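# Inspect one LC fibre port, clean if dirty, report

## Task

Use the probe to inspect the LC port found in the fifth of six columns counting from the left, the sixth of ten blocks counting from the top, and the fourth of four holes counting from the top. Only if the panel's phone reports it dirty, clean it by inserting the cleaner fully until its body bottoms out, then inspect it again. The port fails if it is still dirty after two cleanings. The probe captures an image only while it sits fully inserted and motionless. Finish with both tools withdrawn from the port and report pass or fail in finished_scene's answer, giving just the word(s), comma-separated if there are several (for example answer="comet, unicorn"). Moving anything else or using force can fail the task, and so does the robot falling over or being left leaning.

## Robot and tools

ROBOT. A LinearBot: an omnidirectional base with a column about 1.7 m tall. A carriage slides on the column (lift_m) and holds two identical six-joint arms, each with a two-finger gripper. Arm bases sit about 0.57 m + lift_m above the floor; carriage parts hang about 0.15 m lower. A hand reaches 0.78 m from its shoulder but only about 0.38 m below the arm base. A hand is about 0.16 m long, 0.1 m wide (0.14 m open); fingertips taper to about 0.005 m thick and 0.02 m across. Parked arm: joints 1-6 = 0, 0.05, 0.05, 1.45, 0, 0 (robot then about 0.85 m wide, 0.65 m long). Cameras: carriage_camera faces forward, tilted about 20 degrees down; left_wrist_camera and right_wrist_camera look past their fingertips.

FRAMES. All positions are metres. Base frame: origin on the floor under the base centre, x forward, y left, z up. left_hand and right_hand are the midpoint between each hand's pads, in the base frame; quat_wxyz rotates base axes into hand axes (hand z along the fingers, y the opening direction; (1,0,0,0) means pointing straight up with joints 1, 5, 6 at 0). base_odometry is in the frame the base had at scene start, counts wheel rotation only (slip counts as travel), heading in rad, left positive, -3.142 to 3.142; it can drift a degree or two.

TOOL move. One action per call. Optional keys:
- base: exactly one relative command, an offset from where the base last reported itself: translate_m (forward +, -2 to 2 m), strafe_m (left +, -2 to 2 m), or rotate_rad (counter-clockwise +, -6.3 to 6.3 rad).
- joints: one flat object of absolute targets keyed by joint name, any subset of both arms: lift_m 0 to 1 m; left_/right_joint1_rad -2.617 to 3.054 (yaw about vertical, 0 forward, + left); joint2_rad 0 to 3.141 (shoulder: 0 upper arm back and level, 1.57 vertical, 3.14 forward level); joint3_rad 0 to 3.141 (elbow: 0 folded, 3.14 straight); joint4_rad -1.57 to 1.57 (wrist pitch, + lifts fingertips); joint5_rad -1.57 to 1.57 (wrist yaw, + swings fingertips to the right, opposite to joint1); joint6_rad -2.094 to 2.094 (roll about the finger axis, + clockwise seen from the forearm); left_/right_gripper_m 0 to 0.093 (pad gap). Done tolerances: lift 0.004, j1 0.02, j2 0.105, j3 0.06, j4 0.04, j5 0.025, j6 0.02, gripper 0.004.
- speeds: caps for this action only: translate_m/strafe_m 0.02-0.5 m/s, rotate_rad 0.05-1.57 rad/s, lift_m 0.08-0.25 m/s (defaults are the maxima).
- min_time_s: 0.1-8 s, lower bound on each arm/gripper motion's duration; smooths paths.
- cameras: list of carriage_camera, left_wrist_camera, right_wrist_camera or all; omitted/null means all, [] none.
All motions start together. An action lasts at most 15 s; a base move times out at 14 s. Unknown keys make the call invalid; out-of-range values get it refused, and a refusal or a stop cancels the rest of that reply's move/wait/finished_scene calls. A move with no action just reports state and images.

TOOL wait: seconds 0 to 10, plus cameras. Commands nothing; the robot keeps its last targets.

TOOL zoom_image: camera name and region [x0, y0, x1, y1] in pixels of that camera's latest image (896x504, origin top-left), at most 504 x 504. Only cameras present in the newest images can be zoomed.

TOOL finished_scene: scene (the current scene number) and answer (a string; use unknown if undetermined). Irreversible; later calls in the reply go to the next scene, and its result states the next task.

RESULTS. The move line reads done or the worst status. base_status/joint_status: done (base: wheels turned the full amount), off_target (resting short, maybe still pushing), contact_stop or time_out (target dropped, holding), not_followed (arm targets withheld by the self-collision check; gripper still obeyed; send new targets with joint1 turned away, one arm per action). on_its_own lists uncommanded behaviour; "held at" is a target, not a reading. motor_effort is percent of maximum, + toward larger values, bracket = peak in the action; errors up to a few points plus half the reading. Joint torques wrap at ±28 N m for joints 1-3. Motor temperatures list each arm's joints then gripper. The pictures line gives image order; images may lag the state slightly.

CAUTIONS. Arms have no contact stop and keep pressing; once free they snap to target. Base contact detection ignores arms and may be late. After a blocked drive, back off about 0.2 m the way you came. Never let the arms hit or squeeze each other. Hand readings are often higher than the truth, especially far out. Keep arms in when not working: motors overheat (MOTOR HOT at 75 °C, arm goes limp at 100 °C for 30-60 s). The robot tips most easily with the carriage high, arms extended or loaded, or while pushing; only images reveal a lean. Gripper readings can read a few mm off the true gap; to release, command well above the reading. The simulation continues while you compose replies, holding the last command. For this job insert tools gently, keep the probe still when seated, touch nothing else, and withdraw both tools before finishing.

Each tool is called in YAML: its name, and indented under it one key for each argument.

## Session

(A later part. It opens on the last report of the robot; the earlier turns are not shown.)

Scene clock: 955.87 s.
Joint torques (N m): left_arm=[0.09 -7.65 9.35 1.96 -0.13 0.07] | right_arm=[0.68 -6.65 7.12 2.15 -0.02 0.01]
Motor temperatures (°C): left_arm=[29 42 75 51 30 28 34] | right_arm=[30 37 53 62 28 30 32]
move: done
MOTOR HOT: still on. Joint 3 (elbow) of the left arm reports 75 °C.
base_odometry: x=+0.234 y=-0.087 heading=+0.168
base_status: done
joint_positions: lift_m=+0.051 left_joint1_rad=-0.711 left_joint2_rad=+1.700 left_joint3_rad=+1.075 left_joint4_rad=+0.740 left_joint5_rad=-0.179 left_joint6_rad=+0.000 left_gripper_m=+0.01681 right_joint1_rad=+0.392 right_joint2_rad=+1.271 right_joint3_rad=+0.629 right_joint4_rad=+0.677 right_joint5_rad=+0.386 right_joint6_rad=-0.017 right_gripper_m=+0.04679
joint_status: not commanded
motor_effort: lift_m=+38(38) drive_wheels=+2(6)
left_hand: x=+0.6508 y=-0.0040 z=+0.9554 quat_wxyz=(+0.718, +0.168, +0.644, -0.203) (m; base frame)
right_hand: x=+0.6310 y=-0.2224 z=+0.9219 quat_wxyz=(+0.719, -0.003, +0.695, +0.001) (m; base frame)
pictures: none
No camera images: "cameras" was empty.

move:
  base: {"translate_m": -0.004}
  speeds: {"translate_m": 0.02}
  cameras: []

Scene clock: 961.53 s.
Joint torques (N m): left_arm=[0.09 -7.66 9.57 1.94 -0.13 0.07] | right_arm=[0.66 -6.67 7.16 2.14 -0.03 0.01]
Motor temperatures (°C): left_arm=[29 42 75 51 30 28 34] | right_arm=[30 36 53 62 28 30 32]
move: done
MOTOR HOT: still on. Joint 3 (elbow) of the left arm reports 75 °C.
base_odometry: x=+0.230 y=-0.087 heading=+0.168
base_status: done
joint_positions: lift_m=+0.051 left_joint1_rad=-0.711 left_joint2_rad=+1.700 left_joint3_rad=+1.075 left_joint4_rad=+0.740 left_joint5_rad=-0.179 left_joint6_rad=+0.000 left_gripper_m=+0.01681 right_joint1_rad=+0.392 right_joint2_rad=+1.271 right_joint3_rad=+0.629 right_joint4_rad=+0.677 right_joint5_rad=+0.386 right_joint6_rad=-0.017 right_gripper_m=+0.04679
joint_status: not commanded
motor_effort: lift_m=+38(38) drive_wheels=+4(8)
left_hand: x=+0.6508 y=-0.0040 z=+0.9554 quat_wxyz=(+0.718, +0.168, +0.644, -0.203) (m; base frame)
right_hand: x=+0.6310 y=-0.2224 z=+0.9219 quat_wxyz=(+0.719, -0.003, +0.695, +0.001) (m; base frame)
pictures: none
No camera images: "cameras" was empty.

move:
  base: {"translate_m": -0.006}
  speeds: {"translate_m": 0.02}
  cameras: []

wait:
  seconds: 0.5
  cameras: ["right_wrist_camera"]

zoom_image:
  camera: "right_wrist_camera"
  region: [425, 12, 453, 40]

Scene clock: 968.60 s.
Joint torques (N m): left_arm=[0.08 -7.65 9.4 1.93 -0.13 0.08] | right_arm=[0.69 -6.56 7.71 2.26 -0.01 0.01]
Motor temperatures (°C): left_arm=[29 42 75 51 30 28 34] | right_arm=[30 36 53 63 28 30 32]
move: done
MOTOR HOT: still on. Joint 3 (elbow) of the left arm reports 75 °C.
base_odometry: x=+0.224 y=-0.088 heading=+0.169
base_status: done
joint_positions: lift_m=+0.051 left_joint1_rad=-0.711 left_joint2_rad=+1.700 left_joint3_rad=+1.075 left_joint4_rad=+0.740 left_joint5_rad=-0.179 left_joint6_rad=+0.000 left_gripper_m=+0.01681 right_joint1_rad=+0.392 right_joint2_rad=+1.270 right_joint3_rad=+0.623 right_joint4_rad=+0.666 right_joint5_rad=+0.386 right_joint6_rad=-0.017 right_gripper_m=+0.04679
joint_status: not commanded
motor_effort: lift_m=+38(38) drive_wheels=+5(8)
left_hand: x=+0.6508 y=-0.0040 z=+0.9554 quat_wxyz=(+0.718, +0.168, +0.644, -0.203) (m; base frame)
right_hand: x=+0.6303 y=-0.2227 z=+0.9167 quat_wxyz=(+0.713, -0.005, +0.701, -0.001) (m; base frame)
pictures: none
No camera images: "cameras" was empty.

Scene clock: 969.10 s.
Joint torques (N m): left_arm=[0.08 -7.65 9.5 1.94 -0.12 0.07] | right_arm=[0.66 -6.53 7.72 2.25 -0.02 0.01]
Motor temperatures (°C): left_arm=[29 42 75 51 30 28 34] | right_arm=[30 36 53 63 28 30 32]
MOTOR HOT: still on. Joint 3 (elbow) of the left arm reports 75 °C.
base_odometry: x=+0.224 y=-0.088 heading=+0.169
base_status: done
joint_positions: lift_m=+0.051 left_joint1_rad=-0.711 left_joint2_rad=+1.700 left_joint3_rad=+1.075 left_joint4_rad=+0.740 left_joint5_rad=-0.179 left_joint6_rad=+0.000 left_gripper_m=+0.01681 right_joint1_rad=+0.392 right_joint2_rad=+1.270 right_joint3_rad=+0.623 right_joint4_rad=+0.666 right_joint5_rad=+0.386 right_joint6_rad=-0.017 right_gripper_m=+0.04679
joint_status: not commanded
motor_effort: lift_m=+38(38) drive_wheels=+5(8)
left_hand: x=+0.6508 y=-0.0040 z=+0.9554 quat_wxyz=(+0.718, +0.168, +0.644, -0.203) (m; base frame)
right_hand: x=+0.6303 y=-0.2227 z=+0.9167 quat_wxyz=(+0.713, -0.005, +0.701, -0.001) (m; base frame)
wait: 0.50 s; at rest by 0.27 s
pictures: right_wrist_camera
camera_calibration:
right_wrist_camera: T_world_to_cam=[[-0.01235, -0.999657, -0.0230927, -0.195144], [-0.597925, 0.0258935, -0.801133, 1.11836], [0.801457, 0.0039137, -0.59804, 0.166924], [0, 0, 0, 1]] pos_world=[0.532504, -0.224688, 0.991277]

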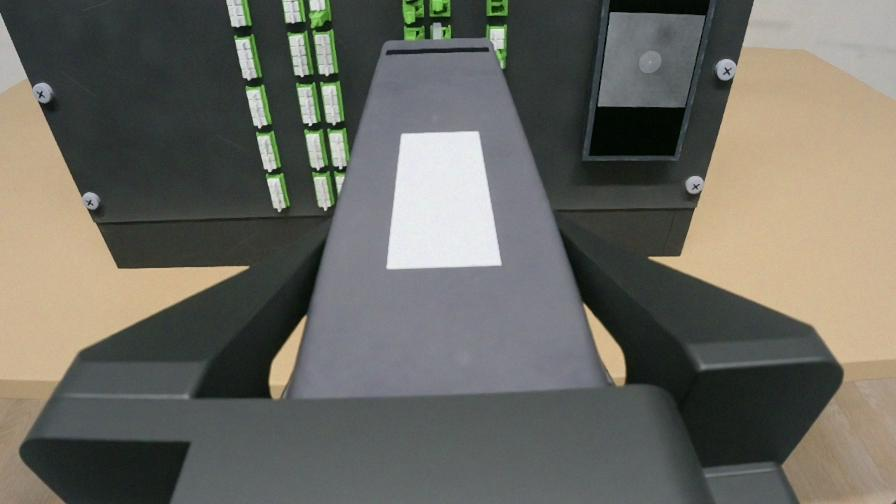

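Scaled by 18.000 from the camera's 896x504 image, which has a finer 1280x720 frame.

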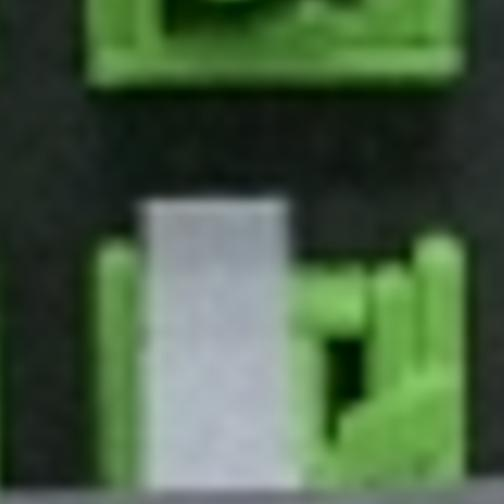

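wait:
  seconds: 0.5
  cameras: ["left_wrist_camera"]

zoom_image:
  camera: "left_wrist_camera"
  region: [570, 80, 690, 170]

Scene clock: 983.53 s.
Joint torques (N m): left_arm=[0.08 -7.68 9.5 1.94 -0.12 0.07] | right_arm=[0.68 -6.53 7.72 2.25 -0.01 0.02]
Motor temperatures (°C): left_arm=[29 43 75 51 30 28 34] | right_arm=[30 35 53 62 28 30 32]
MOTOR HOT: still on. Joint 3 (elbow) of the left arm reports 75 °C.
base_odometry: x=+0.224 y=-0.088 heading=+0.169
base_status: done
joint_positions: lift_m=+0.051 left_joint1_rad=-0.711 left_joint2_rad=+1.700 left_joint3_rad=+1.075 left_joint4_rad=+0.740 left_joint5_rad=-0.179 left_joint6_rad=+0.000 left_gripper_m=+0.01681 right_joint1_rad=+0.392 right_joint2_rad=+1.270 right_joint3_rad=+0.623 right_joint4_rad=+0.666 right_joint5_rad=+0.386 right_joint6_rad=-0.017 right_gripper_m=+0.04679
joint_status: not commanded
motor_effort: lift_m=+38(38) drive_wheels=+5(8)
left_hand: x=+0.6508 y=-0.0040 z=+0.9554 quat_wxyz=(+0.718, +0.168, +0.644, -0.203) (m; base frame)
right_hand: x=+0.6303 y=-0.2227 z=+0.9167 quat_wxyz=(+0.713, -0.005, +0.701, -0.001) (m; base frame)
wait: 0.50 s; at rest from the start
pictures: left_wrist_camera
camera_calibration:
left_wrist_camera: T_world_to_cam=[[-0.49704, -0.867562, 0.0169686, 0.30579], [-0.443381, 0.237113, -0.864402, 1.1167], [0.745898, -0.437166, -0.502515, 0.112826], [0, 0, 0, 1]] pos_world=[0.562956, 0.0498311, 1.01678]

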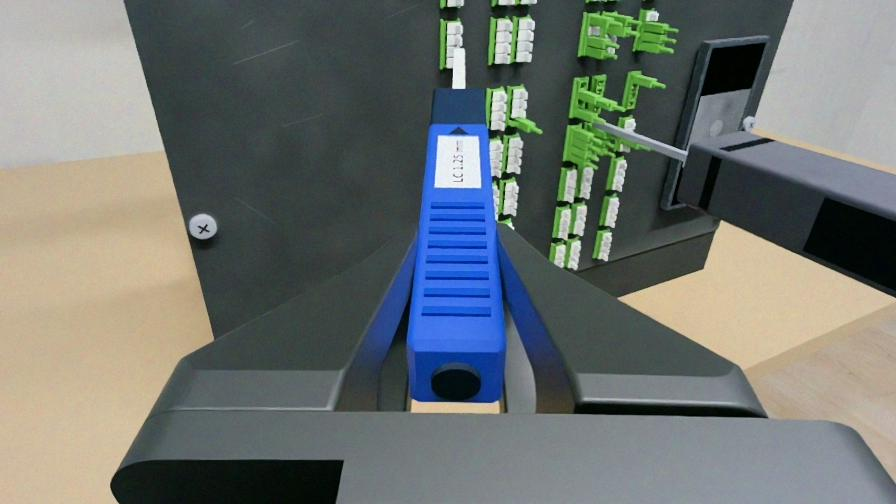

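Scaled by 4.200 from the camera's 896x504 image, which has a finer 1280x720 frame.

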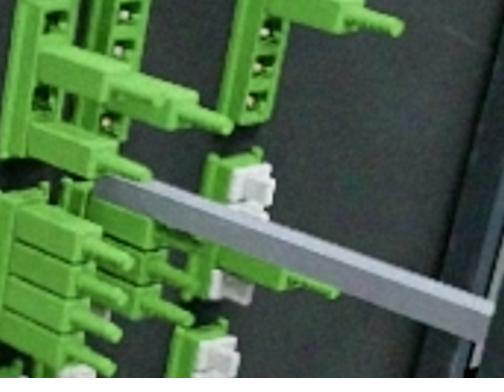

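move:
  joints: {"lift_m": 0.0532}
  speeds: {"lift_m": 0.08}
  cameras: ["right_wrist_camera"]

zoom_image:
  camera: "right_wrist_camera"
  region: [425, 12, 453, 40]

Scene clock: 1034.27 s.
Joint torques (N m): left_arm=[0.09 -7.69 9.57 1.89 -0.12 0.07] | right_arm=[0.7 -6.5 7.82 2.29 -0.01 0.01]
Motor temperatures (°C): left_arm=[29 43 76 51 30 28 34] | right_arm=[30 35 53 61 28 30 32]
move: done
MOTOR HOT: still on. Joint 3 (elbow) of the left arm reports 76 °C.
base_odometry: x=+0.224 y=-0.088 heading=+0.169
base_status: not commanded
joint_positions: lift_m=+0.053 left_joint1_rad=-0.711 left_joint2_rad=+1.700 left_joint3_rad=+1.075 left_joint4_rad=+0.740 left_joint5_rad=-0.179 left_joint6_rad=+0.000 left_gripper_m=+0.01681 right_joint1_rad=+0.392 right_joint2_rad=+1.270 right_joint3_rad=+0.622 right_joint4_rad=+0.664 right_joint5_rad=+0.386 right_joint6_rad=-0.017 right_gripper_m=+0.04679
joint_status: all done
motor_effort: lift_m=+37(40) drive_wheels=+5(5)
left_hand: x=+0.6509 y=-0.0041 z=+0.9568 quat_wxyz=(+0.718, +0.168, +0.644, -0.203) (m; base frame)
right_hand: x=+0.6302 y=-0.2228 z=+0.9175 quat_wxyz=(+0.712, -0.006, +0.702, -0.002) (m; base frame)
pictures: right_wrist_camera
camera_calibration:
right_wrist_camera: T_world_to_cam=[[-0.0124017, -0.99968, -0.0220613, -0.196121], [-0.599868, 0.02509, -0.799706, 1.11866], [0.800003, 0.00331616, -0.599987, 0.170014], [0, 0, 0, 1]] pos_world=[0.532603, -0.224689, 0.992277]

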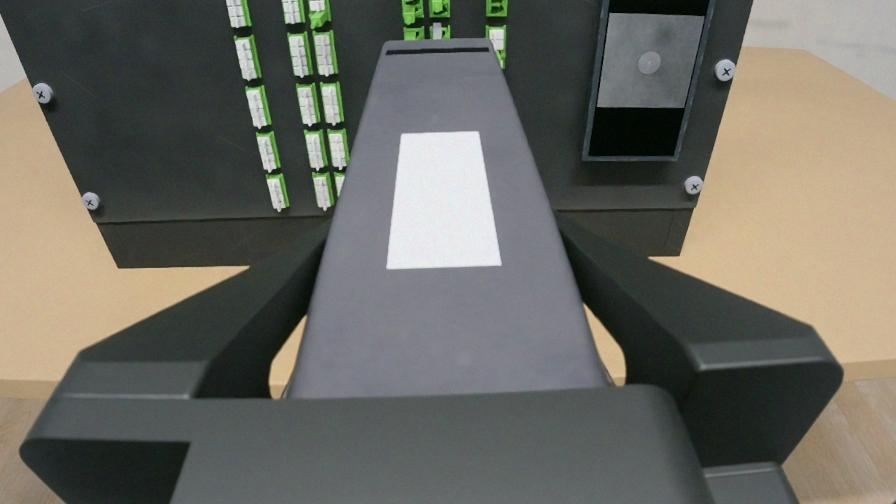

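Scaled by 18.000 from the camera's 896x504 image, which has a finer 1280x720 frame.

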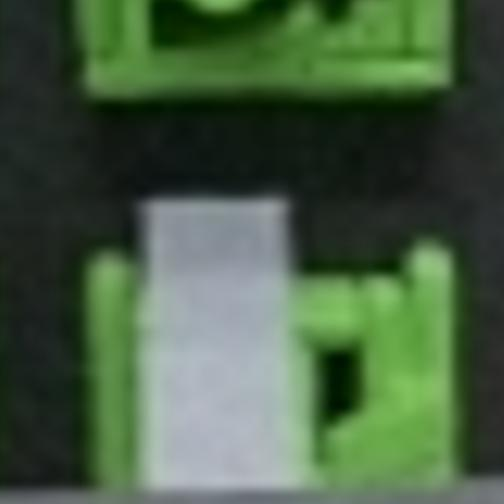

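move:
  joints: {"lift_m": 0.0552}
  speeds: {"lift_m": 0.08}
  cameras: []

move:
  joints: {"lift_m": 0.0567}
  speeds: {"lift_m": 0.08}
  cameras: ["right_wrist_camera"]

zoom_image:
  camera: "right_wrist_camera"
  region: [425, 12, 453, 40]

Scene clock: 1047.43 s.
Joint torques (N m): left_arm=[0.08 -7.71 9.4 1.95 -0.12 0.08] | right_arm=[0.66 -6.54 7.86 2.3 -0.01 0.02]
Motor temperatures (°C): left_arm=[29 43 76 51 30 28 34] | right_arm=[30 35 54 60 28 30 32]
move: done
MOTOR HOT: still on. Joint 3 (elbow) of the left arm reports 76 °C.
base_odometry: x=+0.224 y=-0.088 heading=+0.169
base_status: not commanded
joint_positions: lift_m=+0.055 left_joint1_rad=-0.711 left_joint2_rad=+1.700 left_joint3_rad=+1.076 left_joint4_rad=+0.741 left_joint5_rad=-0.179 left_joint6_rad=+0.000 left_gripper_m=+0.01681 right_joint1_rad=+0.392 right_joint2_rad=+1.270 right_joint3_rad=+0.621 right_joint4_rad=+0.663 right_joint5_rad=+0.386 right_joint6_rad=-0.017 right_gripper_m=+0.04679
joint_status: all done
motor_effort: lift_m=+37(41) drive_wheels=+5(5)
left_hand: x=+0.6509 y=-0.0041 z=+0.9593 quat_wxyz=(+0.718, +0.168, +0.644, -0.203) (m; base frame)
right_hand: x=+0.6302 y=-0.2228 z=+0.9189 quat_wxyz=(+0.712, -0.006, +0.702, -0.002) (m; base frame)
pictures: none
No camera images: "cameras" was empty.

Scene clock: 1047.80 s.
Joint torques (N m): left_arm=[0.09 -7.57 9.48 1.96 -0.12 0.08] | right_arm=[0.68 -6.45 7.92 2.31 -0.01 0.02]
Motor temperatures (°C): left_arm=[29 43 76 51 30 28 34] | right_arm=[30 35 54 60 28 30 32]
move: done
MOTOR HOT: still on. Joint 3 (elbow) of the left arm reports 76 °C.
base_odometry: x=+0.224 y=-0.088 heading=+0.169
base_status: not commanded
joint_positions: lift_m=+0.056 left_joint1_rad=-0.711 left_joint2_rad=+1.700 left_joint3_rad=+1.076 left_joint4_rad=+0.740 left_joint5_rad=-0.179 left_joint6_rad=+0.000 left_gripper_m=+0.01681 right_joint1_rad=+0.392 right_joint2_rad=+1.270 right_joint3_rad=+0.620 right_joint4_rad=+0.661 right_joint5_rad=+0.386 right_joint6_rad=-0.017 right_gripper_m=+0.04679
joint_status: all done
motor_effort: lift_m=+37(40) drive_wheels=+5(5)
left_hand: x=+0.6510 y=-0.0042 z=+0.9603 quat_wxyz=(+0.718, +0.168, +0.644, -0.203) (m; base frame)
right_hand: x=+0.6301 y=-0.2228 z=+0.9194 quat_wxyz=(+0.711, -0.006, +0.703, -0.002) (m; base frame)
pictures: right_wrist_camera
camera_calibration:
right_wrist_camera: T_world_to_cam=[[-0.0124702, -0.999719, -0.0201459, -0.197843], [-0.603583, 0.0235888, -0.796951, 1.1196], [0.797203, 0.00222158, -0.603708, 0.176242], [0, 0, 0, 1]] pos_world=[0.532801, -0.224589, 0.994676]

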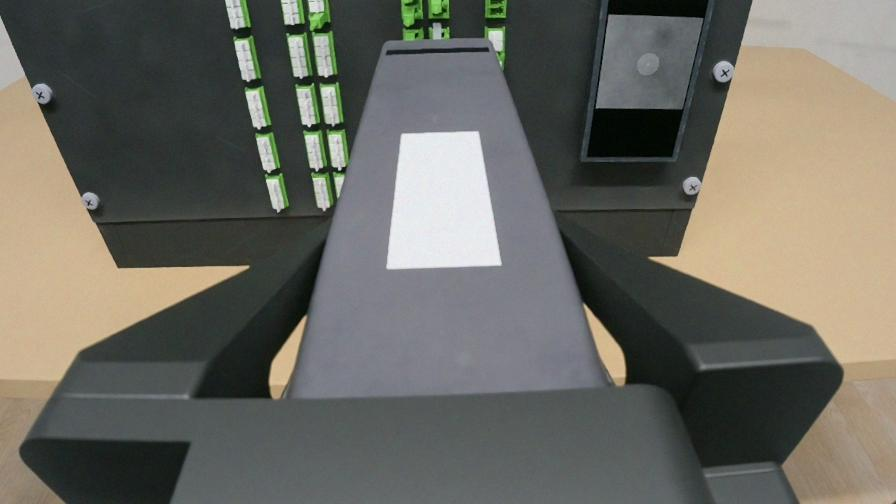

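Scaled by 18.000 from the camera's 896x504 image, which has a finer 1280x720 frame.

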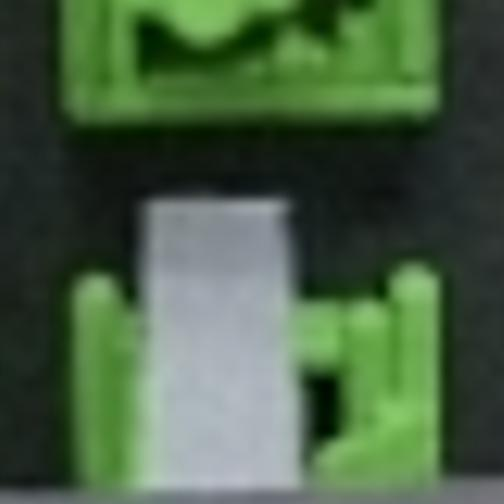

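move:
  joints: {"lift_m": 0.0582}
  speeds: {"lift_m": 0.08}
  cameras: []

move:
  base: {"translate_m": -0.012}
  speeds: {"translate_m": 0.02}
  cameras: []

move:
  base: {"translate_m": -0.04}
  speeds: {"translate_m": 0.04}
  cameras: ["left_wrist_camera"]

Scene clock: 1069.97 s.
Joint torques (N m): left_arm=[0.08 -7.79 9.4 1.94 -0.12 0.08] | right_arm=[0.65 -6.53 7.99 2.32 0 0.02]
Motor temperatures (°C): left_arm=[29 42 74 52 30 28 34] | right_arm=[30 35 57 61 28 30 32]
move: done
MOTOR HOT: still on. Joint 3 (elbow) of the left arm reports 74 °C.
base_odometry: x=+0.224 y=-0.088 heading=+0.169
base_status: not commanded
joint_positions: lift_m=+0.058 left_joint1_rad=-0.711 left_joint2_rad=+1.700 left_joint3_rad=+1.076 left_joint4_rad=+0.740 left_joint5_rad=-0.179 left_joint6_rad=+0.000 left_gripper_m=+0.01681 right_joint1_rad=+0.392 right_joint2_rad=+1.270 right_joint3_rad=+0.620 right_joint4_rad=+0.660 right_joint5_rad=+0.386 right_joint6_rad=-0.017 right_gripper_m=+0.04679
joint_status: all done
motor_effort: lift_m=+37(42) drive_wheels=+5(5)
left_hand: x=+0.6510 y=-0.0042 z=+0.9618 quat_wxyz=(+0.718, +0.168, +0.644, -0.203) (m; base frame)
right_hand: x=+0.6301 y=-0.2228 z=+0.9208 quat_wxyz=(+0.710, -0.006, +0.704, -0.002) (m; base frame)
pictures: none
No camera images: "cameras" was empty.

Scene clock: 1071.03 s.
Joint torques (N m): left_arm=[0.03 -7.76 9.47 1.94 -0.12 0.08] | right_arm=[0.65 -6.48 7.95 2.33 -0.01 0.01]
Motor temperatures (°C): left_arm=[29 42 74 52 30 28 34] | right_arm=[30 36 57 61 28 30 32]
move: done
MOTOR HOT: still on. Joint 3 (elbow) of the left arm reports 74 °C.
base_odometry: x=+0.212 y=-0.090 heading=+0.170
base_status: done
joint_positions: lift_m=+0.058 left_joint1_rad=-0.710 left_joint2_rad=+1.700 left_joint3_rad=+1.076 left_joint4_rad=+0.740 left_joint5_rad=-0.180 left_joint6_rad=+0.000 left_gripper_m=+0.01681 right_joint1_rad=+0.392 right_joint2_rad=+1.270 right_joint3_rad=+0.620 right_joint4_rad=+0.658 right_joint5_rad=+0.386 right_joint6_rad=-0.017 right_gripper_m=+0.04679
joint_status: not commanded
motor_effort: lift_m=+37(37) drive_wheels=+5(8)
left_hand: x=+0.6513 y=-0.0038 z=+0.9618 quat_wxyz=(+0.718, +0.168, +0.644, -0.203) (m; base frame)
right_hand: x=+0.6301 y=-0.2228 z=+0.9203 quat_wxyz=(+0.710, -0.007, +0.704, -0.003) (m; base frame)
pictures: none
No camera images: "cameras" was empty.

Scene clock: 1072.50 s.
Joint torques (N m): left_arm=[-0.01 -7.68 9.43 1.94 -0.11 0.08] | right_arm=[0.66 -6.49 7.95 2.34 -0.02 0.02]
Motor temperatures (°C): left_arm=[29 42 74 52 30 28 34] | right_arm=[30 36 57 61 28 30 32]
move: done
MOTOR HOT: still on. Joint 3 (elbow) of the left arm reports 74 °C.
base_odometry: x=+0.173 y=-0.096 heading=+0.170
base_status: done
joint_positions: lift_m=+0.058 left_joint1_rad=-0.709 left_joint2_rad=+1.700 left_joint3_rad=+1.076 left_joint4_rad=+0.740 left_joint5_rad=-0.180 left_joint6_rad=+0.000 left_gripper_m=+0.01681 right_joint1_rad=+0.392 right_joint2_rad=+1.270 right_joint3_rad=+0.620 right_joint4_rad=+0.658 right_joint5_rad=+0.386 right_joint6_rad=-0.017 right_gripper_m=+0.04679
joint_status: not commanded
motor_effort: lift_m=+37(37) drive_wheels=+3(10)
left_hand: x=+0.6516 y=-0.0034 z=+0.9618 quat_wxyz=(+0.718, +0.167, +0.645, -0.202) (m; base frame)
right_hand: x=+0.6301 y=-0.2228 z=+0.9203 quat_wxyz=(+0.710, -0.007, +0.704, -0.003) (m; base frame)
pictures: left_wrist_camera
camera_calibration:
left_wrist_camera: T_world_to_cam=[[-0.494963, -0.868749, 0.0169225, 0.305266], [-0.444464, 0.236399, -0.864042, 1.12276], [0.746635, -0.43519, -0.503136, 0.115942], [0, 0, 0, 1]] pos_world=[0.563556, 0.0502373, 1.02328]

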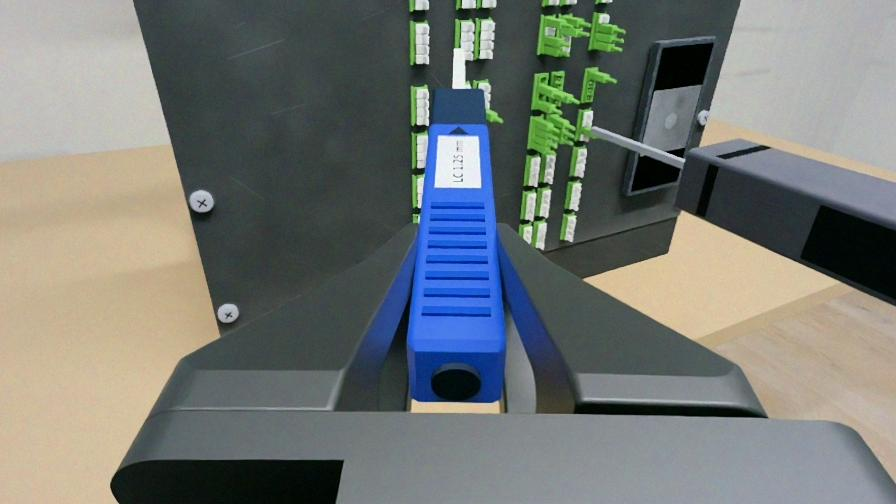

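zoom_image:
  camera: "left_wrist_camera"
  region: [515, 55, 635, 160]

Scaled by 4.200 from the camera's 896x504 image, which has a finer 1280x720 frame.

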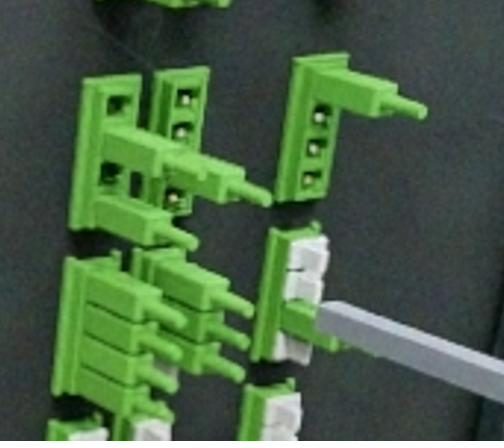

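finished_scene:
  scene: 2
  answer: "pass"

The scene is finished: the task was done.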